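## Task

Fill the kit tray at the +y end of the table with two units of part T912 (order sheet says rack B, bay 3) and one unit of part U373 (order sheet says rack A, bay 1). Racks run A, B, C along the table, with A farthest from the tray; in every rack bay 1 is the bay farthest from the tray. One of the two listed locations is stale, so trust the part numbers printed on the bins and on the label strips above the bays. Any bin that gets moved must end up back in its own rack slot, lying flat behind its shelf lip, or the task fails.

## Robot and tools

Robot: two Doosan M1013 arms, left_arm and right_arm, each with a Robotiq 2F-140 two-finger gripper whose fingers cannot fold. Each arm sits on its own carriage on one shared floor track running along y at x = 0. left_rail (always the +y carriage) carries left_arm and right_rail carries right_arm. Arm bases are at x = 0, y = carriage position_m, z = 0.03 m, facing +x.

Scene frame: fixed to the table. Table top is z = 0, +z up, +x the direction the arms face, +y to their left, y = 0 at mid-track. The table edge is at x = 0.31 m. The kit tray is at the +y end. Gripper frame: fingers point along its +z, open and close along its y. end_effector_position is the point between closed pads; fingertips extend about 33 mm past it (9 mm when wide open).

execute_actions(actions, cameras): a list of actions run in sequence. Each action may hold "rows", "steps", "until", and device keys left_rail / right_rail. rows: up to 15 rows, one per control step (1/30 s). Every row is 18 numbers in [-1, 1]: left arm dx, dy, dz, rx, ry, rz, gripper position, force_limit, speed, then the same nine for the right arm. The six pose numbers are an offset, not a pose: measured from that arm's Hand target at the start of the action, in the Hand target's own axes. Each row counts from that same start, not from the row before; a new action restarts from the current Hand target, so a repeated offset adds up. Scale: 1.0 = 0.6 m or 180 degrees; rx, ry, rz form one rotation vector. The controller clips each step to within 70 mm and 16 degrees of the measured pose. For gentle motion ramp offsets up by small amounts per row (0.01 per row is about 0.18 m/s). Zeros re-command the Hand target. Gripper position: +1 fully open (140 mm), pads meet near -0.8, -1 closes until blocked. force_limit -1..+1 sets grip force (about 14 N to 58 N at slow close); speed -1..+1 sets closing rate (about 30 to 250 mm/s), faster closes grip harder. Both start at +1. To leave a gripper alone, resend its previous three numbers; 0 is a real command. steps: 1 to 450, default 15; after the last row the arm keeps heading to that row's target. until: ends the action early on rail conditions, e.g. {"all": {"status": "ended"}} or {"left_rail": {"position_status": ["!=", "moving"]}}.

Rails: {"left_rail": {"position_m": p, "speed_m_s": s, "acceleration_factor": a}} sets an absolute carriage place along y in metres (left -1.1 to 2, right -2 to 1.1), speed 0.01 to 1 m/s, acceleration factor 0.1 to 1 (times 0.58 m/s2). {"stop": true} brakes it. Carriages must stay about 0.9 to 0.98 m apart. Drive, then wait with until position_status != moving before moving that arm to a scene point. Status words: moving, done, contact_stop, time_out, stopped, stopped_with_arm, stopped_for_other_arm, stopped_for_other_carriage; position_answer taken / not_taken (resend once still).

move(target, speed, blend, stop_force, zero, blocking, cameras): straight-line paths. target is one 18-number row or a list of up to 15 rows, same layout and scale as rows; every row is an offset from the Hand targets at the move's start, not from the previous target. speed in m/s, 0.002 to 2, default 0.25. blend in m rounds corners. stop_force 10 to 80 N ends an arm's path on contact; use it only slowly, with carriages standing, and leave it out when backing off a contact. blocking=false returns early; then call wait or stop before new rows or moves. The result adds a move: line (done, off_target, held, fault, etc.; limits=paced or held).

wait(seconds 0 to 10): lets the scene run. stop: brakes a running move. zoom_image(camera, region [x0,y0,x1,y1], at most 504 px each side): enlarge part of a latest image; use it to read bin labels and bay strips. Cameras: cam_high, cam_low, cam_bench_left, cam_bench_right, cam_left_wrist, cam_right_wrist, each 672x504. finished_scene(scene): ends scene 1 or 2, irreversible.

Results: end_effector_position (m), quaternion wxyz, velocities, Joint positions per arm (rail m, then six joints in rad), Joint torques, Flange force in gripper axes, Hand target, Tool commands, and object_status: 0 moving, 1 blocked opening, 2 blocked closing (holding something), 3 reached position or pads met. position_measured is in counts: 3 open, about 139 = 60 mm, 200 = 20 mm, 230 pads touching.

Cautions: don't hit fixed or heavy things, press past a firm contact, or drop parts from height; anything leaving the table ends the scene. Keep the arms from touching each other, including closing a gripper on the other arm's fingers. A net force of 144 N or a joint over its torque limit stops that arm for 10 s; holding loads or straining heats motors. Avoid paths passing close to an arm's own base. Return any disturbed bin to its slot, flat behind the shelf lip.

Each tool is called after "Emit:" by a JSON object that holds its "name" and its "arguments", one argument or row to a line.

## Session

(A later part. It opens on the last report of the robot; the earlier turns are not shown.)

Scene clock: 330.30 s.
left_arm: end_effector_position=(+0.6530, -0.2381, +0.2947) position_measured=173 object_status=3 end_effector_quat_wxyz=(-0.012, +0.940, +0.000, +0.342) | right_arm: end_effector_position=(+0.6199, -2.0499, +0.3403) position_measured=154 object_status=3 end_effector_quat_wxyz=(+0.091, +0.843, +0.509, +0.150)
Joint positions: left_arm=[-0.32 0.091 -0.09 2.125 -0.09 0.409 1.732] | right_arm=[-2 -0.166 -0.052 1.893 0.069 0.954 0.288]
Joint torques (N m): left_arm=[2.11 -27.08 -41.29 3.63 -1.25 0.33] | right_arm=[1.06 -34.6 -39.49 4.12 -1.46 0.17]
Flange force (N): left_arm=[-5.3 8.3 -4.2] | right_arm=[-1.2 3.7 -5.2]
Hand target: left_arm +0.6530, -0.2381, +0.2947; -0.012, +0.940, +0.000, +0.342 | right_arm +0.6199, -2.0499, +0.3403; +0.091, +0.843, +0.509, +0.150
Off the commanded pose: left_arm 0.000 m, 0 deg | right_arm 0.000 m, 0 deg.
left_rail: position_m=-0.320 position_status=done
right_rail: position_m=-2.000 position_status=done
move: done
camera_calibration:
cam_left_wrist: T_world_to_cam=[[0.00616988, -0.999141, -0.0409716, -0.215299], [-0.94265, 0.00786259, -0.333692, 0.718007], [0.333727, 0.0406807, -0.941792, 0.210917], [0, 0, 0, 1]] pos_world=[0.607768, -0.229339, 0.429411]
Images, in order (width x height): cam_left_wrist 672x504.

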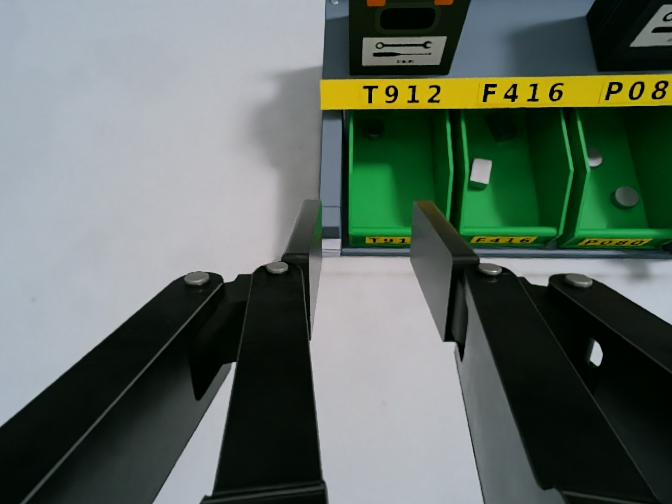

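Emit:
{"name": "move", "arguments": {
  "target": [0.027,0.032,0.3515,0,0,0,-0.35,0,-0.5,0,0,0,0,0,0,-0.2,-0.5,-1],
  "speed": 0.12,
  "cameras": ["cam_left_wrist"]
}}

Scene clock: 335.00 s.
left_arm: end_effector_position=(+0.8011, -0.2527, +0.1431) position_measured=173 object_status=3 end_effector_quat_wxyz=(-0.012, +0.940, +0.000, +0.342) | right_arm: end_effector_position=(+0.6199, -2.0499, +0.3403) position_measured=154 object_status=3 end_effector_quat_wxyz=(+0.091, +0.843, +0.509, +0.150)
Joint positions: left_arm=[-0.32 0.043 0.291 2.023 -0.043 0.128 1.656] | right_arm=[-2 -0.166 -0.052 1.893 0.069 0.954 0.288]
Joint torques (N m): left_arm=[2.26 -58.55 -34.68 3.06 -1.23 0.36] | right_arm=[0.76 -34.58 -39.6 4.12 -1.44 0.19]
Flange force (N): left_arm=[0.0 0.0 0.0] | right_arm=[-1.0 2.9 -5.7]
Hand target: left_arm +0.8011, -0.2527, +0.1431; -0.012, +0.940, +0.000, +0.342 | right_arm +0.6199, -2.0499, +0.3403; +0.091, +0.843, +0.509, +0.150
Off the commanded pose: left_arm 0.000 m, 0 deg | right_arm 0.000 m, 0 deg.
left_rail: position_m=-0.320 position_status=done
right_rail: position_m=-2.000 position_status=done
move: done
camera_calibration:
cam_left_wrist: T_world_to_cam=[[0.00613213, -0.999145, -0.0408797, -0.23711], [-0.942681, 0.00786366, -0.333603, 0.807234], [0.333639, 0.0405822, -0.941827, 0.0193328], [0, 0, 0, 1]] pos_world=[0.755968, -0.244039, 0.277811]
Images, in order (width x height): cam_left_wrist 672x504.

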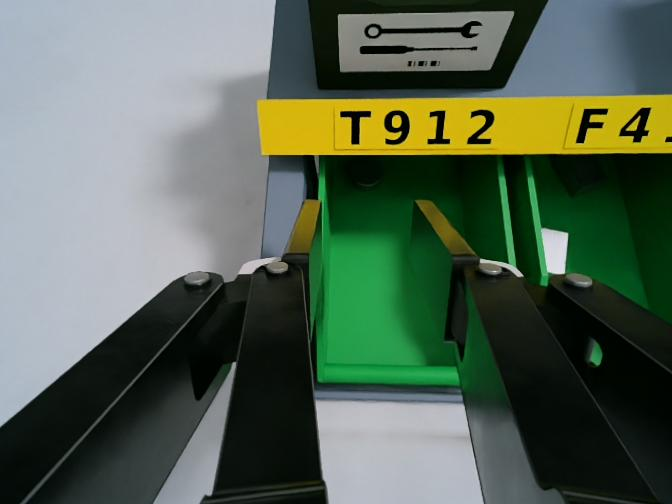

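Emit:
{"name": "move", "arguments": {
  "target": [0.0097,0.0088,0.05,0,0,0,-0.44,0,-0.5,0,0,0,0,0,0,-0.2,-0.5,-1],
  "speed": 0.08,
  "cameras": []
}}

Emit:
{"name": "move", "arguments": {
  "target": [0,0,0.1585,0,0,0,-0.44,0,-0.5,0,0,0,0,0,0,-0.2,-0.5,-1],
  "speed": 0.03,
  "stop_force": 12,
  "cameras": ["cam_left_wrist"]
}}

Scene clock: 340.53 s.
left_arm: end_effector_position=(+0.8248, -0.2574, +0.1237) position_measured=185 object_status=3 end_effector_quat_wxyz=(-0.012, +0.940, +0.000, +0.342) | right_arm: end_effector_position=(+0.6199, -2.0499, +0.3403) position_measured=154 object_status=3 end_effector_quat_wxyz=(+0.091, +0.843, +0.509, +0.150)
Joint positions: left_arm=[-0.32 0.034 0.345 1.992 0.003 0.106 1.602] | right_arm=[-2 -0.166 -0.052 1.893 0.069 0.954 0.288]
Joint torques (N m): left_arm=[2.12 -63.06 -34.11 2.97 -1.24 0.32] | right_arm=[0.82 -34.4 -39.52 4.11 -1.46 0.18]
Flange force (N): left_arm=[0.0 0.0 0.0] | right_arm=[-1.1 3.1 -5.6]
Hand target: left_arm +0.8248, -0.2574, +0.1238; -0.012, +0.940, +0.000, +0.342 | right_arm +0.6199, -2.0499, +0.3403; +0.091, +0.843, +0.509, +0.150
Off the commanded pose: left_arm 0.000 m, 0 deg | right_arm 0.000 m, 0 deg.
left_rail: position_m=-0.320 position_status=done
right_rail: position_m=-2.000 position_status=done
move: done
No camera images: "cameras" was empty.

stop_force needs force readings from the last 0.2 s for each arm that does not count as still, and left_arm is near a pose where its force cannot be read; nothing of the call was run. To get an arm's reading back, lift its gripper well clear, drive its carriage to where the arm reaches the place with its wrist bent and without stretching out, come back over the place and send the move again.

Emit:
{"name": "move", "arguments": {
  "target": [0,0,0.14,0,0,0,-0.44,0,-0.5,0,0,0,0,0,0,-0.2,-0.5,-1],
  "speed": 0.03,
  "cameras": ["cam_left_wrist"]
}}

Scene clock: 344.63 s.
left_arm: end_effector_position=(+0.8789, -0.2555, +0.0595) position_measured=185 object_status=3 end_effector_quat_wxyz=(-0.012, +0.940, +0.000, +0.342) | right_arm: end_effector_position=(+0.6199, -2.0499, +0.3403) position_measured=154 object_status=3 end_effector_quat_wxyz=(+0.091, +0.843, +0.509, +0.150)
Joint positions: left_arm=[-0.32 0.034 0.491 1.917 0.011 0.035 1.595] | right_arm=[-2 -0.166 -0.052 1.893 0.069 0.954 0.288]
Joint torques (N m): left_arm=[9.8 -60.18 -29.69 2.59 -0.73 0.1] | right_arm=[0.87 -34.7 -39.48 4.15 -1.41 0.17]
Flange force (N): left_arm=[0.0 0.0 0.0] | right_arm=[-1.1 3.5 -5.5]
Hand target: left_arm +0.8788, -0.2555, +0.0594; -0.012, +0.940, +0.000, +0.342 | right_arm +0.6199, -2.0499, +0.3403; +0.091, +0.843, +0.509, +0.150
Off the commanded pose: left_arm 0.000 m, 0 deg | right_arm 0.000 m, 0 deg.
left_rail: position_m=-0.320 position_status=done
right_rail: position_m=-2.000 position_status=done
move: done
camera_calibration:
cam_left_wrist: T_world_to_cam=[[0.00614177, -0.999145, -0.0408794, -0.243809], [-0.942607, 0.00786348, -0.333812, 0.852593], [0.333848, 0.0405834, -0.941753, -0.0854024], [0, 0, 0, 1]] pos_world=[0.833669, -0.246839, 0.194211]
Images, in order (width x height): cam_left_wrist 672x504.

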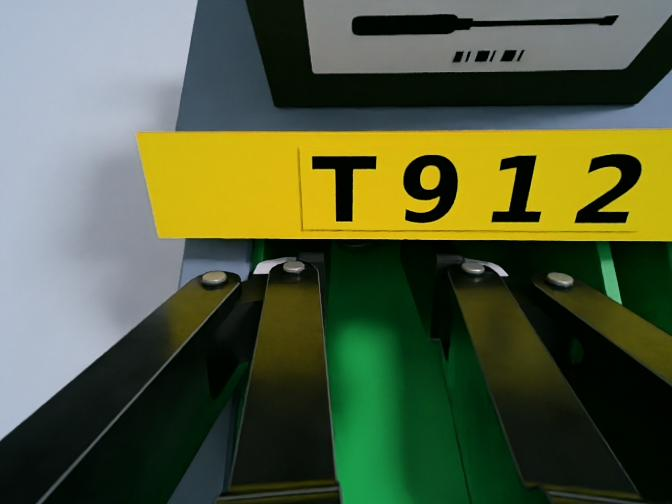

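Emit:
{"name": "move", "arguments": {
  "target": [0,0.005,0.0175,0,0,0,-0.44,0,-0.5,0,0,0,0,0,0,-0.2,-0.5,-1],
  "speed": 0.02,
  "cameras": ["cam_left_wrist"]
}}

Emit:
{"name": "execute_actions", "arguments": {
  "actions": [
    {"rows":[[0,0,0,0,0,0,-1,0,-1,0,0,0,0,0,0,-0.2,-0.5,-1]],"steps":60}
  ],
  "cameras": ["cam_left_wrist"]
}}

Scene clock: 356.90 s.
left_arm: end_effector_position=(+0.8842, -0.2566, +0.0574) position_measured=185 object_status=3 end_effector_quat_wxyz=(-0.012, +0.939, -0.001, +0.344) | right_arm: end_effector_position=(+0.6199, -2.0499, +0.3403) position_measured=154 object_status=3 end_effector_quat_wxyz=(+0.091, +0.843, +0.509, +0.150)
Joint positions: left_arm=[-0.32 0.032 0.5 1.909 0.022 0.03 1.583] | right_arm=[-2 -0.166 -0.052 1.893 0.069 0.954 0.288]
Joint torques (N m): left_arm=[-17.1 -12.61 -3.68 0.85 7.65 -1.2] | right_arm=[0.72 -34.51 -39.6 4.11 -1.4 0.19]
Flange force (N): left_arm=[0.0 0.0 0.0] | right_arm=[-1.0 2.9 -5.4]
Flange force when the fault began (N): left_arm=[0.0 0.0 0.0]
Hand target: left_arm +0.8842, -0.2566, +0.0574; -0.012, +0.939, -0.001, +0.344 (not the last commanded pose) | right_arm +0.6199, -2.0499, +0.3403; +0.091, +0.843, +0.509, +0.150
Tool commands: left_gripper/position=-0.443137 left_gripper/force_limit=+0.003922 left_gripper/speed=-0.498039 right_gripper/position=-0.2 right_gripper/force_limit=-0.5 right_gripper/speed=-1.0
Off the commanded pose: left_arm 0.006 m, 0 deg | right_arm 0.000 m, 0 deg.
FORCE FAULT: contact force on the left arm reached its limit, and that arm stopped for 10 seconds. The contact can be on any part of that arm, not only on its tool. That arm's remaining commands of this call were not run. That arm's target is now where it stood when the stop ended, not its last command. That arm accepts commands again.
left_rail: position_m=-0.320 position_status=done
right_rail: position_m=-2.000 position_status=done
move: fault (left_arm)
camera_calibration:
cam_left_wrist: T_world_to_cam=[[0.00587002, -0.999163, -0.0404796, -0.244786], [-0.941151, 0.00815983, -0.337888, 0.856001], [0.337935, 0.0400809, -0.940315, -0.0929601], [0, 0, 0, 1]] pos_world=[0.838477, -0.24784, 0.191912]
Images, in order (width x height): cam_left_wrist 672x504.

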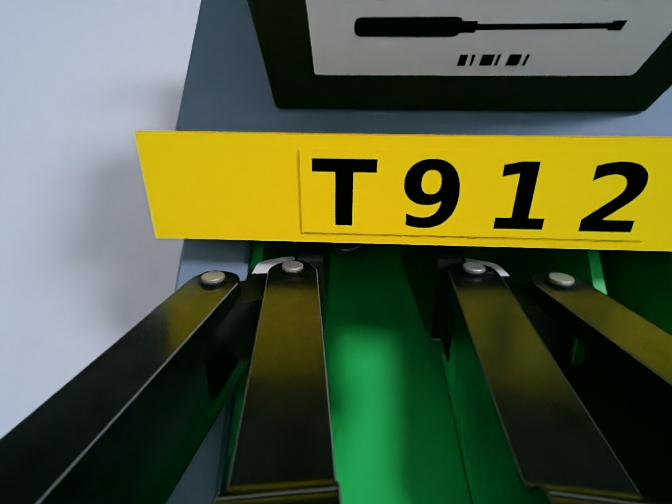

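not run: an earlier result of this reply reported a stop or a fault. Calls in your next reply go to the robot.

Emit:
{"name": "move", "arguments": {
  "target": [0,-0.002,-0.012,0,0,0,-0.49,0,-0.5,0,0,0,0,0,0,-0.2,-0.5,-1],
  "speed": 0.02,
  "cameras": ["cam_left_wrist"]
}}

Emit:
{"name": "zoom_image", "arguments": {
  "camera": "cam_left_wrist",
  "region": [220, 220, 520, 440]
}}

Scene clock: 361.43 s.
left_arm: end_effector_position=(+0.8795, -0.2556, +0.0629) position_measured=191 object_status=3 end_effector_quat_wxyz=(-0.012, +0.939, +0.000, +0.344) | right_arm: end_effector_position=(+0.6199, -2.0499, +0.3403) position_measured=154 object_status=3 end_effector_quat_wxyz=(+0.091, +0.843, +0.509, +0.150)
Joint positions: left_arm=[-0.32 0.034 0.487 1.917 0.005 0.035 1.601] | right_arm=[-2 -0.166 -0.052 1.893 0.069 0.954 0.288]
Joint torques (N m): left_arm=[2.08 -74.21 -32 2.79 -1.28 0.36] | right_arm=[0.91 -34.46 -39.46 4.14 -1.41 0.17]
Flange force (N): left_arm=[0.0 0.0 0.0] | right_arm=[-1.4 3.5 -5.4]
Hand target: left_arm +0.8796, -0.2556, +0.0630; -0.012, +0.939, -0.001, +0.344 | right_arm +0.6199, -2.0499, +0.3403; +0.091, +0.843, +0.509, +0.150
Off the commanded pose: left_arm 0.000 m, 0 deg | right_arm 0.000 m, 0 deg.
left_rail: position_m=-0.320 position_status=done
right_rail: position_m=-2.000 position_status=done
move: done
camera_calibration:
cam_left_wrist: T_world_to_cam=[[0.00622078, -0.999144, -0.0408862, -0.243743], [-0.941183, 0.00796343, -0.337803, 0.853388], [0.33784, 0.0405828, -0.940328, -0.086033], [0, 0, 0, 1]] pos_world=[0.833776, -0.246839, 0.197412]
Images, in order (width x height): cam_left_wrist 672x504.

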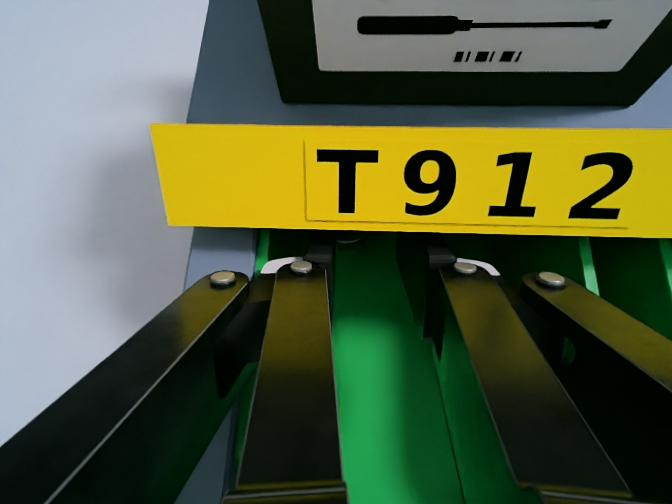

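Scaled by 1.680 from the camera's 672x504 image, which has a finer 960x720 frame.

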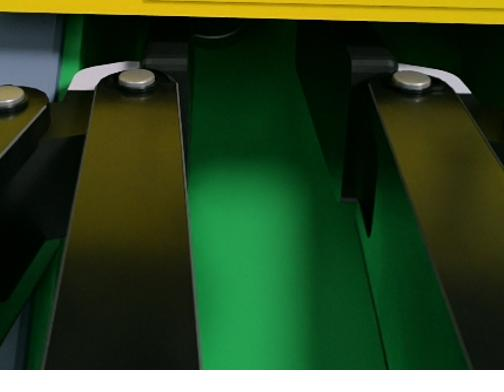

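Emit:
{"name": "move", "arguments": {
  "target": [0,0,-0.25,0,0,0,-0.6,0,-0.5,0,0,0,0,0,0,-0.2,-0.5,-1],
  "speed": 0.1,
  "cameras": ["cam_left_wrist"]
}}

Emit:
{"name": "zoom_image", "arguments": {
  "camera": "cam_left_wrist",
  "region": [220, 60, 560, 300]
}}

Scene clock: 370.33 s.
left_arm: end_effector_position=(+0.7826, -0.2588, +0.1774) position_measured=205 object_status=3 end_effector_quat_wxyz=(-0.012, +0.939, -0.001, +0.344) | right_arm: end_effector_position=(+0.6199, -2.0499, +0.3403) position_measured=154 object_status=3 end_effector_quat_wxyz=(+0.091, +0.843, +0.509, +0.150)
Joint positions: left_arm=[-0.32 0.034 0.225 2.036 -0.003 0.178 1.609] | right_arm=[-2 -0.166 -0.052 1.893 0.069 0.954 0.288]
Joint torques (N m): left_arm=[1.95 -53.42 -36.27 3.23 -1.29 0.33] | right_arm=[0.76 -34.73 -39.54 4.13 -1.44 0.16]
Flange force (N): left_arm=[0.0 0.0 0.0] | right_arm=[-1.0 3.2 -5.7]
Hand target: left_arm +0.7826, -0.2588, +0.1774; -0.012, +0.939, -0.001, +0.344 | right_arm +0.6199, -2.0499, +0.3403; +0.091, +0.843, +0.509, +0.150
Off the commanded pose: left_arm 0.000 m, 0 deg | right_arm 0.000 m, 0 deg.
left_rail: position_m=-0.320 position_status=done
right_rail: position_m=-2.000 position_status=done
move: done
camera_calibration:
cam_left_wrist: T_world_to_cam=[[0.0059643, -0.999164, -0.0404466, -0.24151], [-0.94115, 0.00806, -0.337892, 0.800919], [0.337935, 0.0400816, -0.940315, 0.0542963], [0, 0, 0, 1]] pos_world=[0.736877, -0.24994, 0.311911]
Images, in order (width x height): cam_left_wrist 672x504.

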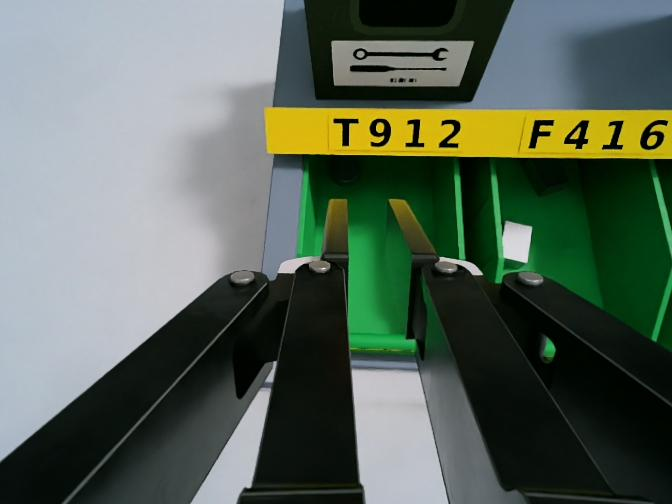

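Scaled by 1.482 from the camera's 672x504 image, which has a finer 960x720 frame.

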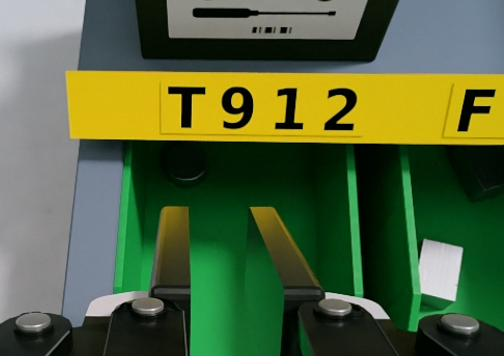

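Emit:
{"name": "move", "arguments": {
  "target": [-0.05,0,-0.25,0,0,0,-1,0,-0.5,0,0,0,0,0,0,-0.2,-0.5,-1],
  "cameras": []
}}

Emit:
{"name": "execute_actions", "arguments": {
  "actions": [
    {"left_rail":{"position_m":0.0},"steps":200,"until":{"all":{"status":"ended"}}}
  ],
  "cameras": []
}}

Emit:
{"name": "move", "arguments": {
  "target": [0,0.5,0,0,0.083,0,-1,0,-0.5,0,0,0,0,0,0,-0.2,-0.5,-1],
  "cameras": ["cam_left_wrist"]
}}

Scene clock: 377.27 s.
left_arm: end_effector_position=(+0.6628, -0.2617, +0.2724) position_measured=232 object_status=3 end_effector_quat_wxyz=(-0.012, +0.939, -0.001, +0.344) | right_arm: end_effector_position=(+0.6199, -2.0499, +0.3403) position_measured=154 object_status=3 end_effector_quat_wxyz=(+0.091, +0.843, +0.509, +0.150)
Joint positions: left_arm=[-0.32 0.037 -0.06 2.145 -0.007 0.353 1.614] | right_arm=[-2 -0.166 -0.052 1.893 0.069 0.954 0.288]
Joint torques (N m): left_arm=[1.99 -28.93 -40.57 3.66 -1.33 0.34] | right_arm=[0.85 -34.44 -39.51 4.1 -1.41 0.17]
Flange force (N): left_arm=[0.0 0.0 0.0] | right_arm=[-1.0 3.3 -5.3]
Hand target: left_arm +0.6628, -0.2618, +0.2724; -0.012, +0.939, -0.001, +0.344 | right_arm +0.6199, -2.0499, +0.3403; +0.091, +0.843, +0.509, +0.150
Off the commanded pose: left_arm 0.000 m, 0 deg | right_arm 0.000 m, 0 deg.
left_rail: position_m=-0.320 position_status=done
right_rail: position_m=-2.000 position_status=done
move: done
No camera images: "cameras" was empty.

Scene clock: 379.00 s.
left_arm: end_effector_position=(+0.6628, +0.0582, +0.2724) position_measured=232 object_status=3 end_effector_quat_wxyz=(-0.012, +0.939, -0.001, +0.344) | right_arm: end_effector_position=(+0.6199, -2.0499, +0.3403) position_measured=154 object_status=3 end_effector_quat_wxyz=(+0.091, +0.843, +0.509, +0.150)
Joint positions: left_arm=[0 0.037 -0.06 2.145 -0.007 0.353 1.614] | right_arm=[-2 -0.166 -0.052 1.893 0.069 0.954 0.288]
Joint torques (N m): left_arm=[2.01 -29.02 -40.57 3.63 -1.29 0.29] | right_arm=[0.82 -34.55 -39.52 4.12 -1.4 0.19]
Flange force (N): left_arm=[0.0 0.0 0.0] | right_arm=[-1.1 3.3 -5.4]
Hand target: left_arm +0.6628, +0.0582, +0.2724; -0.012, +0.939, -0.001, +0.344 | right_arm +0.6199, -2.0499, +0.3403; +0.091, +0.843, +0.509, +0.150
Tool commands: left_gripper/position=-1.0 left_gripper/force_limit=+0.0 left_gripper/speed=-0.5 right_gripper/position=-0.2 right_gripper/force_limit=-0.5 right_gripper/speed=-1.0
Off the commanded pose: left_arm 0.000 m, 0 deg | right_arm 0.000 m, 0 deg.
left_rail: position_m=0.000 position_status=done
right_rail: position_m=-2.000 position_status=done
No camera images: "cameras" was empty.

Scene clock: 380.90 s.
left_arm: end_effector_position=(+0.6649, -0.2417, +0.2658) position_measured=232 object_status=3 end_effector_quat_wxyz=(-0.012, +0.886, -0.002, +0.463) | right_arm: end_effector_position=(+0.6199, -2.0499, +0.3403) position_measured=154 object_status=3 end_effector_quat_wxyz=(+0.091, +0.843, +0.509, +0.150)
Joint positions: left_arm=[0 -0.638 0.038 2.201 1.48 0.531 -0.286] | right_arm=[-2 -0.166 -0.052 1.893 0.069 0.954 0.288]
Joint torques (N m): left_arm=[1.97 -38.02 -39.66 1.18 1.37 0.33] | right_arm=[0.37 -34.65 -39.53 4.1 -1.46 0.19]
Flange force (N): left_arm=[-5.1 -2.4 -7.9] | right_arm=[-0.3 2.9 -5.7]
Hand target: left_arm +0.6649, -0.2417, +0.2657; -0.012, +0.886, -0.002, +0.463 | right_arm +0.6199, -2.0499, +0.3403; +0.091, +0.843, +0.509, +0.150
Off the commanded pose: left_arm 0.000 m, 0 deg | right_arm 0.000 m, 0 deg.
left_rail: position_m=0.000 position_status=done
right_rail: position_m=-2.000 position_status=done
move: done
camera_calibration:
cam_left_wrist: T_world_to_cam=[[0.0105897, -0.999138, -0.0401508, -0.223331], [-0.822204, 0.0141518, -0.569017, 0.703695], [0.569095, 0.0390379, -0.821345, -0.00912951], [0, 0, 0, 1]] pos_world=[0.586141, -0.23274, 0.383949]
Images, in order (width x height): cam_left_wrist 672x504.

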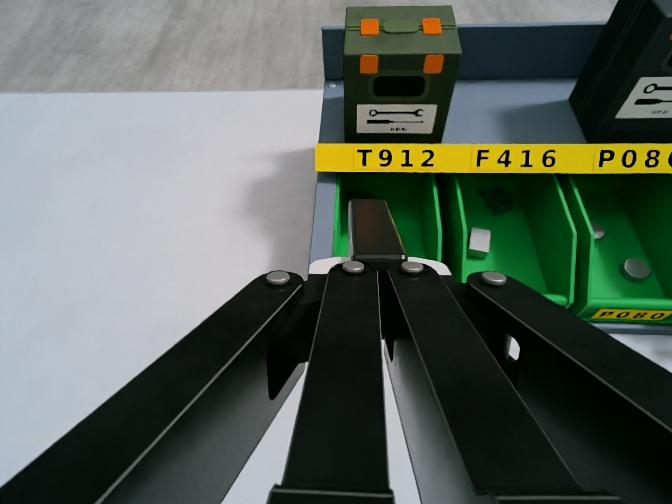

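Emit:
{"name": "move", "arguments": {
  "target": [-0.0615,0.006,0.336,0,0,0,-1,0,-0.5,0,0,0,0,0,0,-0.2,-0.5,-1],
  "speed": 0.12,
  "cameras": ["cam_left_wrist"]
}}

Emit:
{"name": "move", "arguments": {
  "target": [0,0.003,0.155,0,0,0,-1,0,-0.5,0,0,0,0,0,0,-0.2,-0.5,-1],
  "speed": 0.03,
  "stop_force": 12,
  "cameras": ["cam_left_wrist"]
}}

Scene clock: 385.67 s.
left_arm: end_effector_position=(+0.8094, -0.2411, +0.1204) position_measured=232 object_status=3 end_effector_quat_wxyz=(-0.012, +0.886, -0.002, +0.463) | right_arm: end_effector_position=(+0.6199, -2.0499, +0.3403) position_measured=154 object_status=3 end_effector_quat_wxyz=(+0.091, +0.843, +0.509, +0.150)
Joint positions: left_arm=[0 -0.49 0.409 2.072 2.061 0.474 -0.823] | right_arm=[-2 -0.166 -0.052 1.893 0.069 0.954 0.288]
Joint torques (N m): left_arm=[2.23 -67.89 -32.86 -0.81 2.45 0.31] | right_arm=[0.95 -34.56 -39.54 4.11 -1.42 0.17]
Flange force (N): left_arm=[-0.9 -1.9 -11.2] | right_arm=[-1.2 3.6 -5.2]
Hand target: left_arm +0.8094, -0.2410, +0.1203; -0.012, +0.886, -0.002, +0.463 | right_arm +0.6199, -2.0499, +0.3403; +0.091, +0.843, +0.509, +0.150
Off the commanded pose: left_arm 0.000 m, 0 deg | right_arm 0.000 m, 0 deg.
left_rail: position_m=0.000 position_status=done
right_rail: position_m=-2.000 position_status=done
move: done
camera_calibration:
cam_left_wrist: T_world_to_cam=[[0.0105897, -0.999138, -0.0401508, -0.230099], [-0.822204, 0.0141518, -0.569017, 0.73976], [0.569095, 0.0390379, -0.821345, -0.210811], [0, 0, 0, 1]] pos_world=[0.730641, -0.23214, 0.238549]
Images, in order (width x height): cam_left_wrist 672x504.

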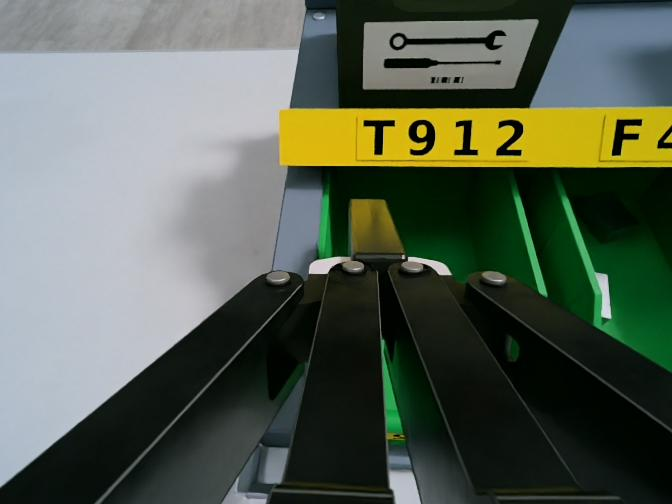

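Scene clock: 389.57 s.
left_arm: end_effector_position=(+0.8816, -0.2411, +0.0704) position_measured=232 object_status=3 end_effector_quat_wxyz=(-0.012, +0.886, -0.002, +0.463) | right_arm: end_effector_position=(+0.6199, -2.0499, +0.3403) position_measured=154 object_status=3 end_effector_quat_wxyz=(+0.091, +0.843, +0.509, +0.150)
Joint positions: left_arm=[0 -0.439 0.552 1.956 2.18 0.462 -0.911] | right_arm=[-2 -0.166 -0.052 1.893 0.069 0.954 0.288]
Joint torques (N m): left_arm=[4.6 -61.58 -23.53 -2.6 -0.9 0] | right_arm=[0.88 -34.53 -39.61 4.1 -1.43 0.16]
Flange force (N): left_arm=[13.1 -1.7 -28.6] | right_arm=[-1.2 3.1 -5.5]
Hand target: left_arm +0.8816, -0.2411, +0.0704; -0.012, +0.886, -0.002, +0.463 (not the last commanded pose) | right_arm +0.6199, -2.0499, +0.3403; +0.091, +0.843, +0.509, +0.150
Off the commanded pose: left_arm 0.005 m, 0 deg | right_arm 0.000 m, 0 deg.
left_rail: position_m=0.000 position_status=done
right_rail: position_m=-2.000 position_status=done
move: contact (left_arm)
camera_calibration:
cam_left_wrist: T_world_to_cam=[[0.010606, -0.999138, -0.0401456, -0.232884], [-0.821998, 0.0141496, -0.569314, 0.770481], [0.569391, 0.0390377, -0.821139, -0.293186], [0, 0, 0, 1]] pos_world=[0.802742, -0.23214, 0.188549]
Images, in order (width x height): cam_left_wrist 672x504.

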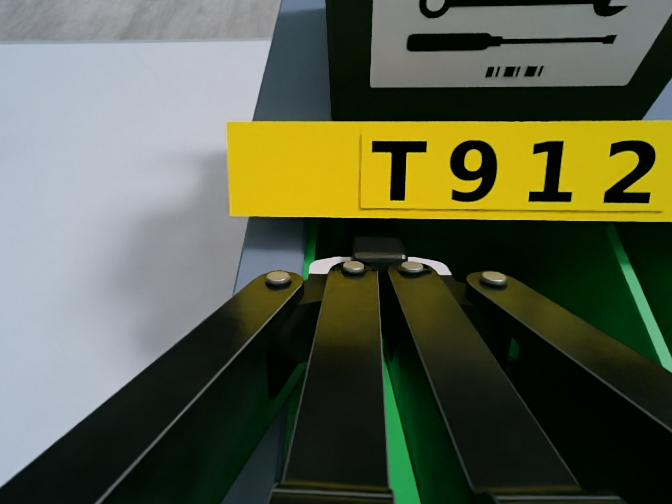

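Emit:
{"name": "move", "arguments": {
  "target": [-0.012,0.001,-0.08,0,0,0,-0.46,0,-0.5,0,0,0,0,0,0,-0.2,-0.5,-1],
  "speed": 0.05,
  "cameras": ["cam_left_wrist"]
}}

Scene clock: 397.77 s.
left_arm: end_effector_position=(+0.8381, -0.2425, +0.0919) position_measured=187 object_status=3 end_effector_quat_wxyz=(-0.012, +0.886, -0.002, +0.463) | right_arm: end_effector_position=(+0.6199, -2.0499, +0.3403) position_measured=154 object_status=3 end_effector_quat_wxyz=(+0.091, +0.843, +0.509, +0.150)
Joint positions: left_arm=[0 -0.47 0.48 2.03 2.137 0.479 -0.891] | right_arm=[-2 -0.166 -0.052 1.893 0.069 0.954 0.288]
Joint torques (N m): left_arm=[2.28 -73.32 -31.83 -1.06 2.6 0.33] | right_arm=[0.78 -34.58 -39.59 4.15 -1.42 0.17]
Flange force (N): left_arm=[-1.7 -1.5 -10.2] | right_arm=[-1.0 3.2 -5.5]
Hand target: left_arm +0.8381, -0.2425, +0.0919; -0.012, +0.886, -0.002, +0.463 | right_arm +0.6199, -2.0499, +0.3403; +0.091, +0.843, +0.509, +0.150
Off the commanded pose: left_arm 0.000 m, 0 deg | right_arm 0.000 m, 0 deg.
left_rail: position_m=0.000 position_status=done
right_rail: position_m=-2.000 position_status=done
move: done
camera_calibration:
cam_left_wrist: T_world_to_cam=[[0.010606, -0.999138, -0.0401456, -0.232959], [-0.821998, 0.0141496, -0.569314, 0.746984], [0.569391, 0.0390377, -0.821139, -0.250709], [0, 0, 0, 1]] pos_world=[0.759242, -0.23354, 0.210049]
Images, in order (width x height): cam_left_wrist 672x504.

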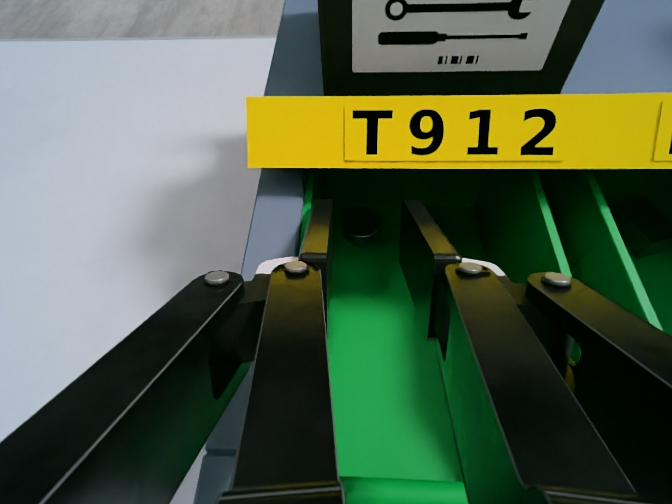

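Emit:
{"name": "move", "arguments": {
  "target": [-0.004,0,0.1045,0,0,0,-0.46,0,-0.5,0,0,0,0,0,0,-0.2,-0.5,-1],
  "speed": 0.02,
  "stop_force": 14,
  "cameras": ["cam_left_wrist"]
}}

Emit:
{"name": "execute_actions", "arguments": {
  "actions": [
    {"rows":[[0,0,0,0,0,0,-1,0,-1,0,0,0,0,0,0,-0.2,-0.5,-1]],"steps":60}
  ],
  "cameras": ["cam_left_wrist"]
}}

Scene clock: 401.90 s.
left_arm: end_effector_position=(+0.8592, -0.2421, +0.0763) position_measured=187 object_status=3 end_effector_quat_wxyz=(-0.012, +0.886, -0.002, +0.464) | right_arm: end_effector_position=(+0.6199, -2.0499, +0.3403) position_measured=154 object_status=3 end_effector_quat_wxyz=(+0.091, +0.843, +0.509, +0.150)
Joint positions: left_arm=[0 -0.455 0.522 1.996 2.174 0.476 -0.919] | right_arm=[-2 -0.166 -0.052 1.893 0.069 0.954 0.288]
Joint torques (N m): left_arm=[7.68 -62.28 -25.66 -2.48 0.52 0.02] | right_arm=[1.04 -34.54 -39.51 4.13 -1.43 0.19]
Flange force (N): left_arm=[8.1 2.2 -27.7] | right_arm=[-1.7 3.6 -5.6]
Hand target: left_arm +0.8592, -0.2421, +0.0763; -0.012, +0.886, -0.002, +0.464 (not the last commanded pose) | right_arm +0.6199, -2.0499, +0.3403; +0.091, +0.843, +0.509, +0.150
Off the commanded pose: left_arm 0.036 m, 0 deg | right_arm 0.000 m, 0 deg.
left_rail: position_m=0.000 position_status=done
right_rail: position_m=-2.000 position_status=done
move: contact (left_arm)
camera_calibration:
cam_left_wrist: T_world_to_cam=[[0.010531, -0.999136, -0.0401977, -0.233344], [-0.821826, 0.0142526, -0.56956, 0.755323], [0.569641, 0.0390336, -0.820966, -0.27586], [0, 0, 0, 1]] pos_world=[0.780343, -0.23314, 0.19435]
Images, in order (width x height): cam_left_wrist 672x504.

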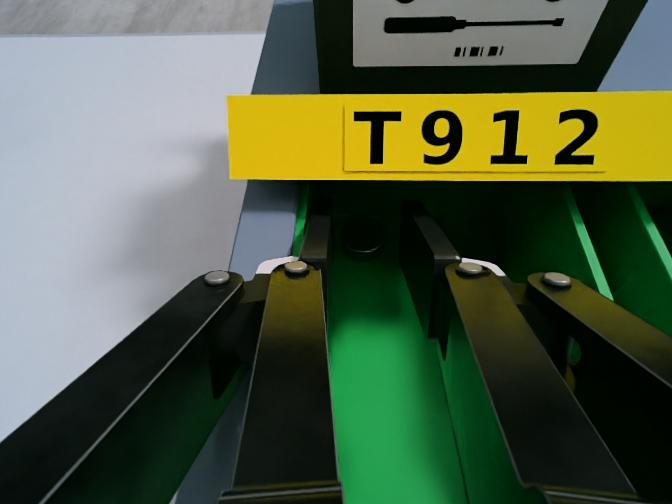

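Scene clock: 404.10 s.
left_arm: end_effector_position=(+0.8592, -0.2421, +0.0763) position_measured=232 object_status=3 end_effector_quat_wxyz=(-0.012, +0.886, -0.002, +0.464) | right_arm: end_effector_position=(+0.6199, -2.0499, +0.3403) position_measured=154 object_status=3 end_effector_quat_wxyz=(+0.091, +0.843, +0.509, +0.150)
Joint positions: left_arm=[0 -0.455 0.522 1.996 2.174 0.476 -0.919] | right_arm=[-2 -0.166 -0.052 1.893 0.069 0.954 0.288]
Joint torques (N m): left_arm=[2.08 -76.55 -31.47 -1.17 2.6 0.29] | right_arm=[0.99 -34.49 -39.5 4.09 -1.41 0.2]
Flange force (N): left_arm=[0.0 -2.6 -11.4] | right_arm=[-1.7 3.1 -6.1]
Hand target: left_arm +0.8592, -0.2421, +0.0763; -0.012, +0.886, -0.002, +0.464 | right_arm +0.6199, -2.0499, +0.3403; +0.091, +0.843, +0.509, +0.150
Off the commanded pose: left_arm 0.000 m, 0 deg | right_arm 0.000 m, 0 deg.
left_rail: position_m=0.000 position_status=done
right_rail: position_m=-2.000 position_status=done
camera_calibration:
cam_left_wrist: T_world_to_cam=[[0.010531, -0.999136, -0.0401977, -0.233344], [-0.821826, 0.0142526, -0.56956, 0.755323], [0.569641, 0.0390336, -0.820966, -0.27586], [0, 0, 0, 1]] pos_world=[0.780343, -0.23314, 0.19435]
Images, in order (width x height): cam_left_wrist 672x504.

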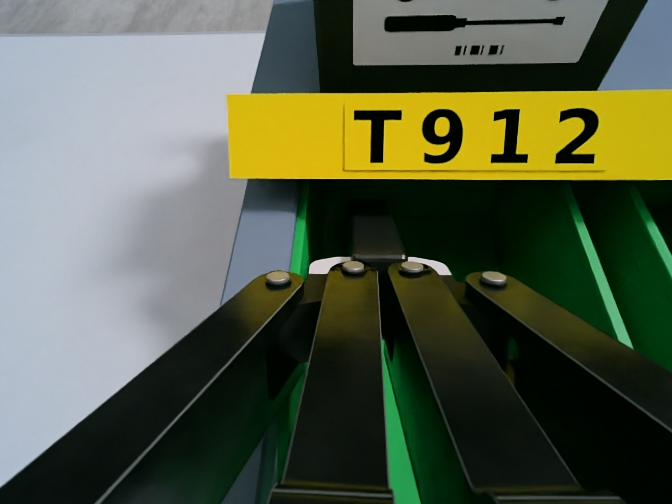

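Emit:
{"name": "move", "arguments": {
  "target": [0.0133,-0.001,0.0308,0,0,0,-1,0,-1,0,0,0,0,0,0,-0.2,-0.5,-1],
  "speed": 0.03,
  "cameras": []
}}

Emit:
{"name": "move", "arguments": {
  "target": [-0.0137,0,0.0096,0,0,0,-1,0,-1,0,0,0,0,0,0,-0.2,-0.5,-1],
  "speed": 0.01,
  "stop_force": 15,
  "cameras": []
}}

Emit:
{"name": "move", "arguments": {
  "target": [-0.0444,0.018,-0.0605,0,0,0,-1,0,-1,0,0,0,0,0,0,-0.2,-0.5,-1],
  "speed": 0.04,
  "cameras": ["cam_left_wrist"]
}}

Scene clock: 408.80 s.
left_arm: end_effector_position=(+0.8790, -0.2413, +0.0723) position_measured=232 object_status=3 end_effector_quat_wxyz=(-0.012, +0.886, -0.002, +0.464) | right_arm: end_effector_position=(+0.6199, -2.0499, +0.3403) position_measured=154 object_status=3 end_effector_quat_wxyz=(+0.091, +0.843, +0.509, +0.150)
Joint positions: left_arm=[0 -0.44 0.547 1.961 2.177 0.463 -0.909] | right_arm=[-2 -0.166 -0.052 1.893 0.069 0.954 0.288]
Joint torques (N m): left_arm=[1.81 -78.94 -31.93 -1.18 2.64 0.28] | right_arm=[0.73 -34.46 -39.63 4.11 -1.42 0.2]
Flange force (N): left_arm=[-0.5 -2.9 -11.5] | right_arm=[-0.9 3.0 -5.3]
Hand target: left_arm +0.8790, -0.2413, +0.0723; -0.012, +0.886, -0.002, +0.464 | right_arm +0.6199, -2.0499, +0.3403; +0.091, +0.843, +0.509, +0.150
Off the commanded pose: left_arm 0.000 m, 0 deg | right_arm 0.000 m, 0 deg.
left_rail: position_m=0.000 position_status=done
right_rail: position_m=-2.000 position_status=done
move: done
No camera images: "cameras" was empty.

Scene clock: 409.73 s.
left_arm: end_effector_position=(+0.8791, -0.2412, +0.0689) position_measured=232 object_status=3 end_effector_quat_wxyz=(-0.012, +0.886, -0.002, +0.464) | right_arm: end_effector_position=(+0.6199, -2.0499, +0.3403) position_measured=154 object_status=3 end_effector_quat_wxyz=(+0.091, +0.843, +0.509, +0.150)
Joint positions: left_arm=[0 -0.44 0.552 1.962 2.187 0.467 -0.92] | right_arm=[-2 -0.166 -0.052 1.893 0.069 0.954 0.288]
Joint torques (N m): left_arm=[6.68 -59.66 -21.28 -3.04 -0.99 -0.06] | right_arm=[0.94 -34.84 -39.57 4.13 -1.46 0.16]
Flange force (N): left_arm=[15.4 1.1 -28.9] | right_arm=[-1.0 3.6 -5.3]
Hand target: left_arm +0.8791, -0.2412, +0.0689; -0.012, +0.886, -0.002, +0.464 (not the last commanded pose) | right_arm +0.6199, -2.0499, +0.3403; +0.091, +0.843, +0.509, +0.150
Off the commanded pose: left_arm 0.007 m, 0 deg | right_arm 0.000 m, 0 deg.
left_rail: position_m=0.000 position_status=done
right_rail: position_m=-2.000 position_status=done
move: contact (left_arm)
No camera images: "cameras" was empty.

Scene clock: 411.17 s.
left_arm: end_effector_position=(+0.8342, -0.2523, +0.0675) position_measured=232 object_status=3 end_effector_quat_wxyz=(-0.012, +0.886, -0.002, +0.464) | right_arm: end_effector_position=(+0.6199, -2.0499, +0.3403) position_measured=154 object_status=3 end_effector_quat_wxyz=(+0.091, +0.843, +0.509, +0.150)
Joint positions: left_arm=[0 -0.488 0.516 2.036 2.18 0.511 -0.956] | right_arm=[-2 -0.166 -0.052 1.893 0.069 0.954 0.288]
Joint torques (N m): left_arm=[1.96 -75.08 -30.34 -1.08 2.67 0.32] | right_arm=[0.94 -34.52 -39.55 4.1 -1.42 0.19]
Flange force (N): left_arm=[0.7 -2.7 -11.4] | right_arm=[-1.3 3.3 -5.4]
Hand target: left_arm +0.8342, -0.2523, +0.0675; -0.012, +0.886, -0.002, +0.464 | right_arm +0.6199, -2.0499, +0.3403; +0.091, +0.843, +0.509, +0.150
Off the commanded pose: left_arm 0.000 m, 0 deg | right_arm 0.000 m, 0 deg.
left_rail: position_m=0.000 position_status=done
right_rail: position_m=-2.000 position_status=done
move: done
camera_calibration:
cam_left_wrist: T_world_to_cam=[[0.0105504, -0.999136, -0.0401953, -0.24364], [-0.821589, 0.0142517, -0.569903, 0.729713], [0.569983, 0.0390367, -0.820728, -0.268691], [0, 0, 0, 1]] pos_world=[0.755243, -0.24334, 0.18555]
Images, in order (width x height): cam_left_wrist 672x504.

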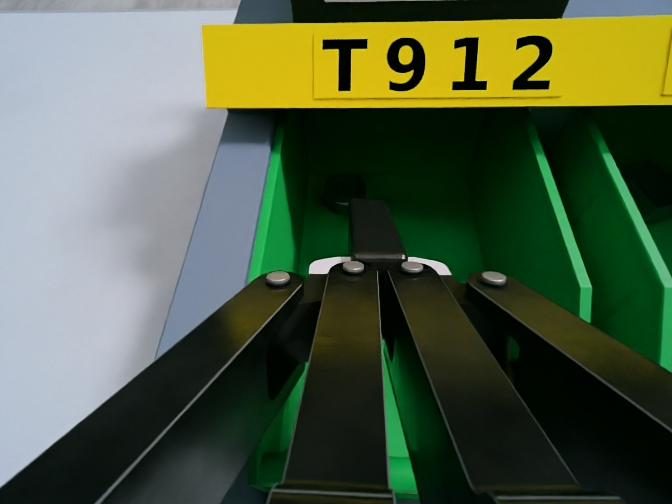

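Emit:
{"name": "move", "arguments": {
  "target": [0.044,0.0152,-0.0213,0.091,0,-0.0638,-1,0,-1,0,0,0,0,0,0,-0.2,-0.5,-1],
  "speed": 0.1,
  "cameras": ["cam_left_wrist"]
}}

Emit:
{"name": "move", "arguments": {
  "target": [0,0,0.112,0,0,0,-1,0,-1,0,0,0,0,0,0,-0.2,-0.5,-1],
  "speed": 0.02,
  "stop_force": 15,
  "cameras": ["cam_left_wrist"]
}}

Scene clock: 421.97 s.
left_arm: end_effector_position=(+0.8388, -0.2621, +0.0962) position_measured=232 object_status=3 end_effector_quat_wxyz=(-0.091, +0.871, +0.152, +0.458) | right_arm: end_effector_position=(+0.6199, -2.0499, +0.3403) position_measured=154 object_status=3 end_effector_quat_wxyz=(+0.091, +0.843, +0.509, +0.150)
Joint positions: left_arm=[0 -0.605 0.55 1.891 1.558 0.753 -0.652] | right_arm=[-2 -0.166 -0.052 1.893 0.069 0.954 0.288]
Joint torques (N m): left_arm=[1.82 -81.1 -33.81 1.09 2.13 0.33] | right_arm=[0.96 -34.64 -39.53 4.09 -1.47 0.17]
Flange force (N): left_arm=[0.5 -7.8 -9.7] | right_arm=[-1.4 3.7 -5.3]
Hand target: left_arm +0.8388, -0.2620, +0.0962; -0.091, +0.871, +0.152, +0.458 | right_arm +0.6199, -2.0499, +0.3403; +0.091, +0.843, +0.509, +0.150
Off the commanded pose: left_arm 0.000 m, 0 deg | right_arm 0.000 m, 0 deg.
left_rail: position_m=0.000 position_status=done
right_rail: position_m=-2.000 position_status=done
move: done
camera_calibration:
cam_left_wrist: T_world_to_cam=[[0.351928, -0.935295, -0.0370219, -0.52221], [-0.772357, -0.26782, -0.575966, 0.635305], [0.528783, 0.231293, -0.816635, -0.162781], [0, 0, 0, 1]] pos_world=[0.760539, -0.280623, 0.213649]
Images, in order (width x height): cam_left_wrist 672x504.

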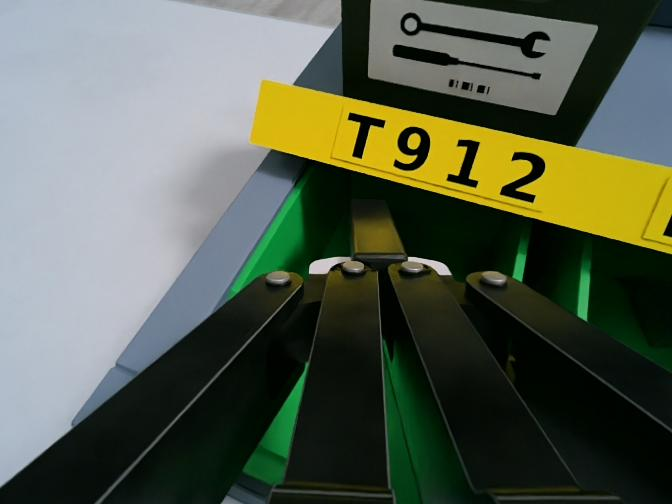

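Scene clock: 425.93 s.
left_arm: end_effector_position=(+0.8905, -0.2420, +0.0583) position_measured=232 object_status=3 end_effector_quat_wxyz=(-0.091, +0.871, +0.152, +0.458) | right_arm: end_effector_position=(+0.6199, -2.0499, +0.3403) position_measured=154 object_status=3 end_effector_quat_wxyz=(+0.091, +0.843, +0.509, +0.150)
Joint positions: left_arm=[0 -0.541 0.637 1.826 1.633 0.712 -0.687] | right_arm=[-2 -0.166 -0.052 1.893 0.069 0.954 0.288]
Joint torques (N m): left_arm=[2.38 -87.92 -33.29 0.74 2.23 0.35] | right_arm=[0.78 -34.5 -39.65 4.14 -1.45 0.19]
Flange force (N): left_arm=[0.6 -7.3 -11.1] | right_arm=[-1.1 2.9 -5.5]
Hand target: left_arm +0.8905, -0.2420, +0.0583; -0.091, +0.871, +0.152, +0.458 | right_arm +0.6199, -2.0499, +0.3403; +0.091, +0.843, +0.509, +0.150
Off the commanded pose: left_arm 0.000 m, 0 deg | right_arm 0.000 m, 0 deg.
left_rail: position_m=0.000 position_status=done
right_rail: position_m=-2.000 position_status=done
move: done
camera_calibration:
cam_left_wrist: T_world_to_cam=[[0.351928, -0.935295, -0.0370219, -0.52304], [-0.772357, -0.26782, -0.575966, 0.658925], [0.528783, 0.231293, -0.816635, -0.22569], [0, 0, 0, 1]] pos_world=[0.812339, -0.260523, 0.175849]
Images, in order (width x height): cam_left_wrist 672x504.

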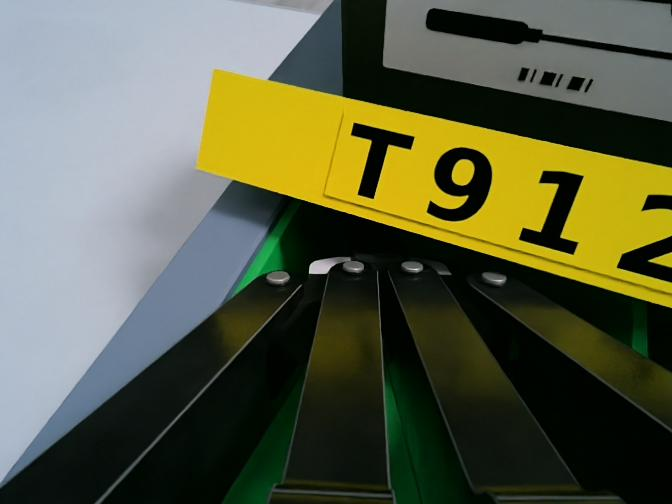

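Emit:
{"name": "move", "arguments": {
  "target": [-0.0123,0,0.0086,0,0,0,-1,0,-1,0,0,0,0,0,0,-0.2,-0.5,-1],
  "speed": 0.01,
  "stop_force": 15,
  "cameras": []
}}

Scene clock: 429.20 s.
left_arm: end_effector_position=(+0.8906, -0.2418, +0.0493) position_measured=232 object_status=3 end_effector_quat_wxyz=(-0.091, +0.871, +0.152, +0.458) | right_arm: end_effector_position=(+0.6199, -2.0499, +0.3403) position_measured=154 object_status=3 end_effector_quat_wxyz=(+0.091, +0.843, +0.509, +0.150)
Joint positions: left_arm=[0 -0.541 0.648 1.828 1.649 0.713 -0.707] | right_arm=[-2 -0.166 -0.052 1.893 0.069 0.954 0.288]
Joint torques (N m): left_arm=[2.36 -88.53 -32.9 0.67 2.3 0.32] | right_arm=[0.96 -34.5 -39.65 4.09 -1.43 0.18]
Flange force (N): left_arm=[-0.2 -6.7 -10.9] | right_arm=[-1.6 3.2 -5.4]
Hand target: left_arm +0.8906, -0.2418, +0.0493; -0.091, +0.871, +0.152, +0.458 | right_arm +0.6199, -2.0499, +0.3403; +0.091, +0.843, +0.509, +0.150
Off the commanded pose: left_arm 0.000 m, 0 deg | right_arm 0.000 m, 0 deg.
left_rail: position_m=0.000 position_status=done
right_rail: position_m=-2.000 position_status=done
move: done
No camera images: "cameras" was empty.

Emit:
{"name": "move", "arguments": {
  "target": [-0.05,-0.005,-0.071,0,0,0,-1,0,-1,0,0,0,0,0,0,-0.2,-0.5,-1],
  "speed": 0.04,
  "cameras": ["cam_left_wrist"]
}}

Scene clock: 432.97 s.
left_arm: end_effector_position=(+0.8407, -0.2572, +0.0486) position_measured=232 object_status=3 end_effector_quat_wxyz=(-0.091, +0.871, +0.152, +0.458) | right_arm: end_effector_position=(+0.6199, -2.0499, +0.3403) position_measured=154 object_status=3 end_effector_quat_wxyz=(+0.091, +0.843, +0.509, +0.150)
Joint positions: left_arm=[0 -0.598 0.613 1.904 1.645 0.75 -0.764] | right_arm=[-2 -0.166 -0.052 1.893 0.069 0.954 0.288]
Joint torques (N m): left_arm=[2.13 -84.12 -31.42 0.73 2.38 0.33] | right_arm=[0.65 -34.46 -39.56 4.11 -1.41 0.22]
Flange force (N): left_arm=[1.4 -6.8 -10.1] | right_arm=[-0.9 3.3 -5.2]
Hand target: left_arm +0.8407, -0.2572, +0.0486; -0.091, +0.871, +0.152, +0.458 | right_arm +0.6199, -2.0499, +0.3403; +0.091, +0.843, +0.509, +0.150
Off the commanded pose: left_arm 0.000 m, 0 deg | right_arm 0.000 m, 0 deg.
left_rail: position_m=0.000 position_status=done
right_rail: position_m=-2.000 position_status=done
move: done
camera_calibration:
cam_left_wrist: T_world_to_cam=[[0.351928, -0.935295, -0.0370219, -0.52009], [-0.772357, -0.26782, -0.575966, 0.610804], [0.528783, 0.231293, -0.816635, -0.203762], [0, 0, 0, 1]] pos_world=[0.762539, -0.275723, 0.166149]
Images, in order (width x height): cam_left_wrist 672x504.

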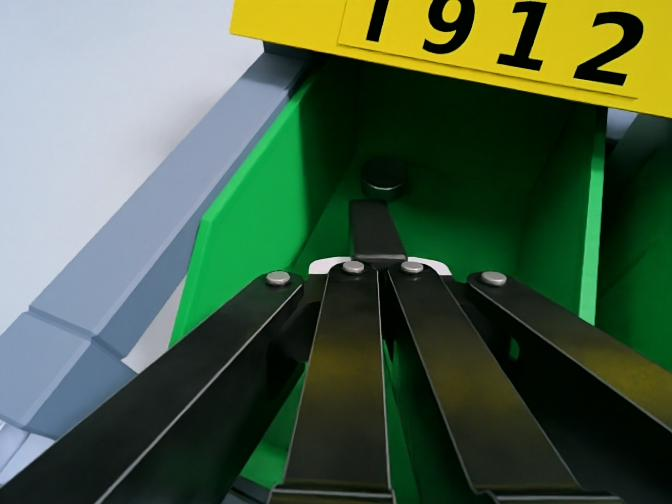

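Emit:
{"name": "execute_actions", "arguments": {
  "actions": [
    {"rows":[[0,0,0,0,0,0,-0.45,0,-1,0,0,0,0,0,0,-0.2,-0.5,-1]],"steps":50}
  ],
  "cameras": ["cam_left_wrist"]
}}

Emit:
{"name": "move", "arguments": {
  "target": [0.0368,0.0091,0.0525,0,0,0,-0.45,0,-1,0,0,0,0,0,0,-0.2,-0.5,-1],
  "speed": 0.02,
  "stop_force": 18,
  "cameras": ["cam_left_wrist"]
}}

Scene clock: 441.17 s.
left_arm: end_effector_position=(+0.8407, -0.2572, +0.0486) position_measured=186 object_status=3 end_effector_quat_wxyz=(-0.091, +0.871, +0.152, +0.458) | right_arm: end_effector_position=(+0.6199, -2.0499, +0.3403) position_measured=154 object_status=3 end_effector_quat_wxyz=(+0.091, +0.843, +0.509, +0.150)
Joint positions: left_arm=[0 -0.598 0.613 1.904 1.645 0.75 -0.764] | right_arm=[-2 -0.166 -0.052 1.893 0.069 0.954 0.288]
Joint torques (N m): left_arm=[1.73 -83.99 -31.65 0.73 2.26 0.29] | right_arm=[1.05 -34.57 -39.5 4.11 -1.42 0.19]
Flange force (N): left_arm=[1.0 -6.9 -10.0] | right_arm=[-1.7 3.6 -5.5]
Hand target: left_arm +0.8407, -0.2572, +0.0486; -0.091, +0.871, +0.152, +0.458 | right_arm +0.6199, -2.0499, +0.3403; +0.091, +0.843, +0.509, +0.150
Off the commanded pose: left_arm 0.000 m, 0 deg | right_arm 0.000 m, 0 deg.
left_rail: position_m=0.000 position_status=done
right_rail: position_m=-2.000 position_status=done
camera_calibration:
cam_left_wrist: T_world_to_cam=[[0.351928, -0.935295, -0.0370219, -0.52009], [-0.772357, -0.26782, -0.575966, 0.610804], [0.528783, 0.231293, -0.816635, -0.203762], [0, 0, 0, 1]] pos_world=[0.762539, -0.275723, 0.166149]
Images, in order (width x height): cam_left_wrist 672x504.

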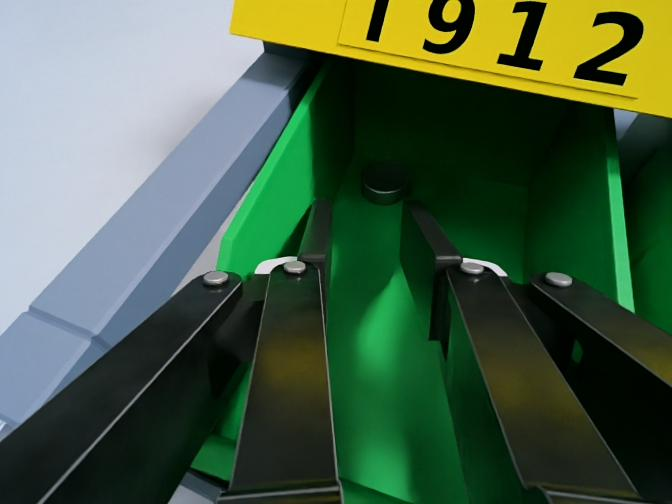

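Scene clock: 443.00 s.
left_arm: end_effector_position=(+0.8569, -0.2536, +0.0488) position_measured=186 object_status=3 end_effector_quat_wxyz=(-0.091, +0.871, +0.152, +0.458) | right_arm: end_effector_position=(+0.6199, -2.0499, +0.3403) position_measured=154 object_status=3 end_effector_quat_wxyz=(+0.091, +0.843, +0.509, +0.150)
Joint positions: left_arm=[0 -0.58 0.625 1.878 1.646 0.739 -0.745] | right_arm=[-2 -0.166 -0.052 1.893 0.069 0.954 0.288]
Joint torques (N m): left_arm=[2.84 -81.39 -34 1.07 1.23 0.26] | right_arm=[0.92 -34.63 -39.53 4.13 -1.44 0.21]
Flange force (N): left_arm=[2.4 -12.2 -19.8] | right_arm=[-1.4 3.6 -5.4]
Hand target: left_arm +0.8569, -0.2535, +0.0488; -0.091, +0.871, +0.152, +0.458 (not the last commanded pose) | right_arm +0.6199, -2.0499, +0.3403; +0.091, +0.843, +0.509, +0.150
Off the commanded pose: left_arm 0.022 m, 0 deg | right_arm 0.000 m, 0 deg.
left_rail: position_m=0.000 position_status=done
right_rail: position_m=-2.000 position_status=done
move: contact (left_arm)
camera_calibration:
cam_left_wrist: T_world_to_cam=[[0.351905, -0.935298, -0.0371518, -0.522381], [-0.772376, -0.267726, -0.575985, 0.624382], [0.528771, 0.231387, -0.816616, -0.213048], [0, 0, 0, 1]] pos_world=[0.778739, -0.272123, 0.166249]
Images, in order (width x height): cam_left_wrist 672x504.

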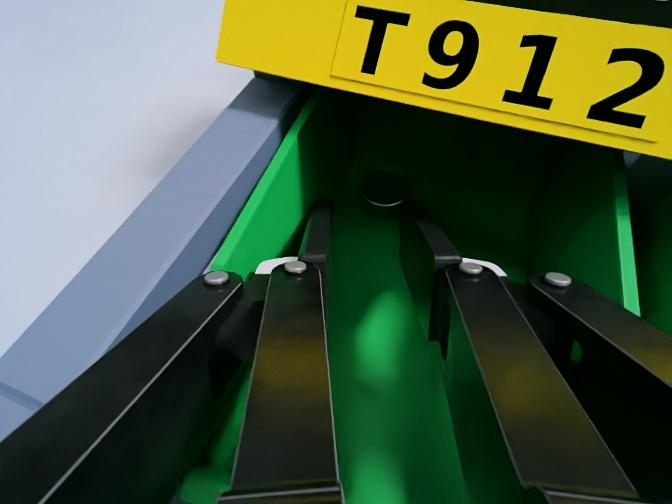

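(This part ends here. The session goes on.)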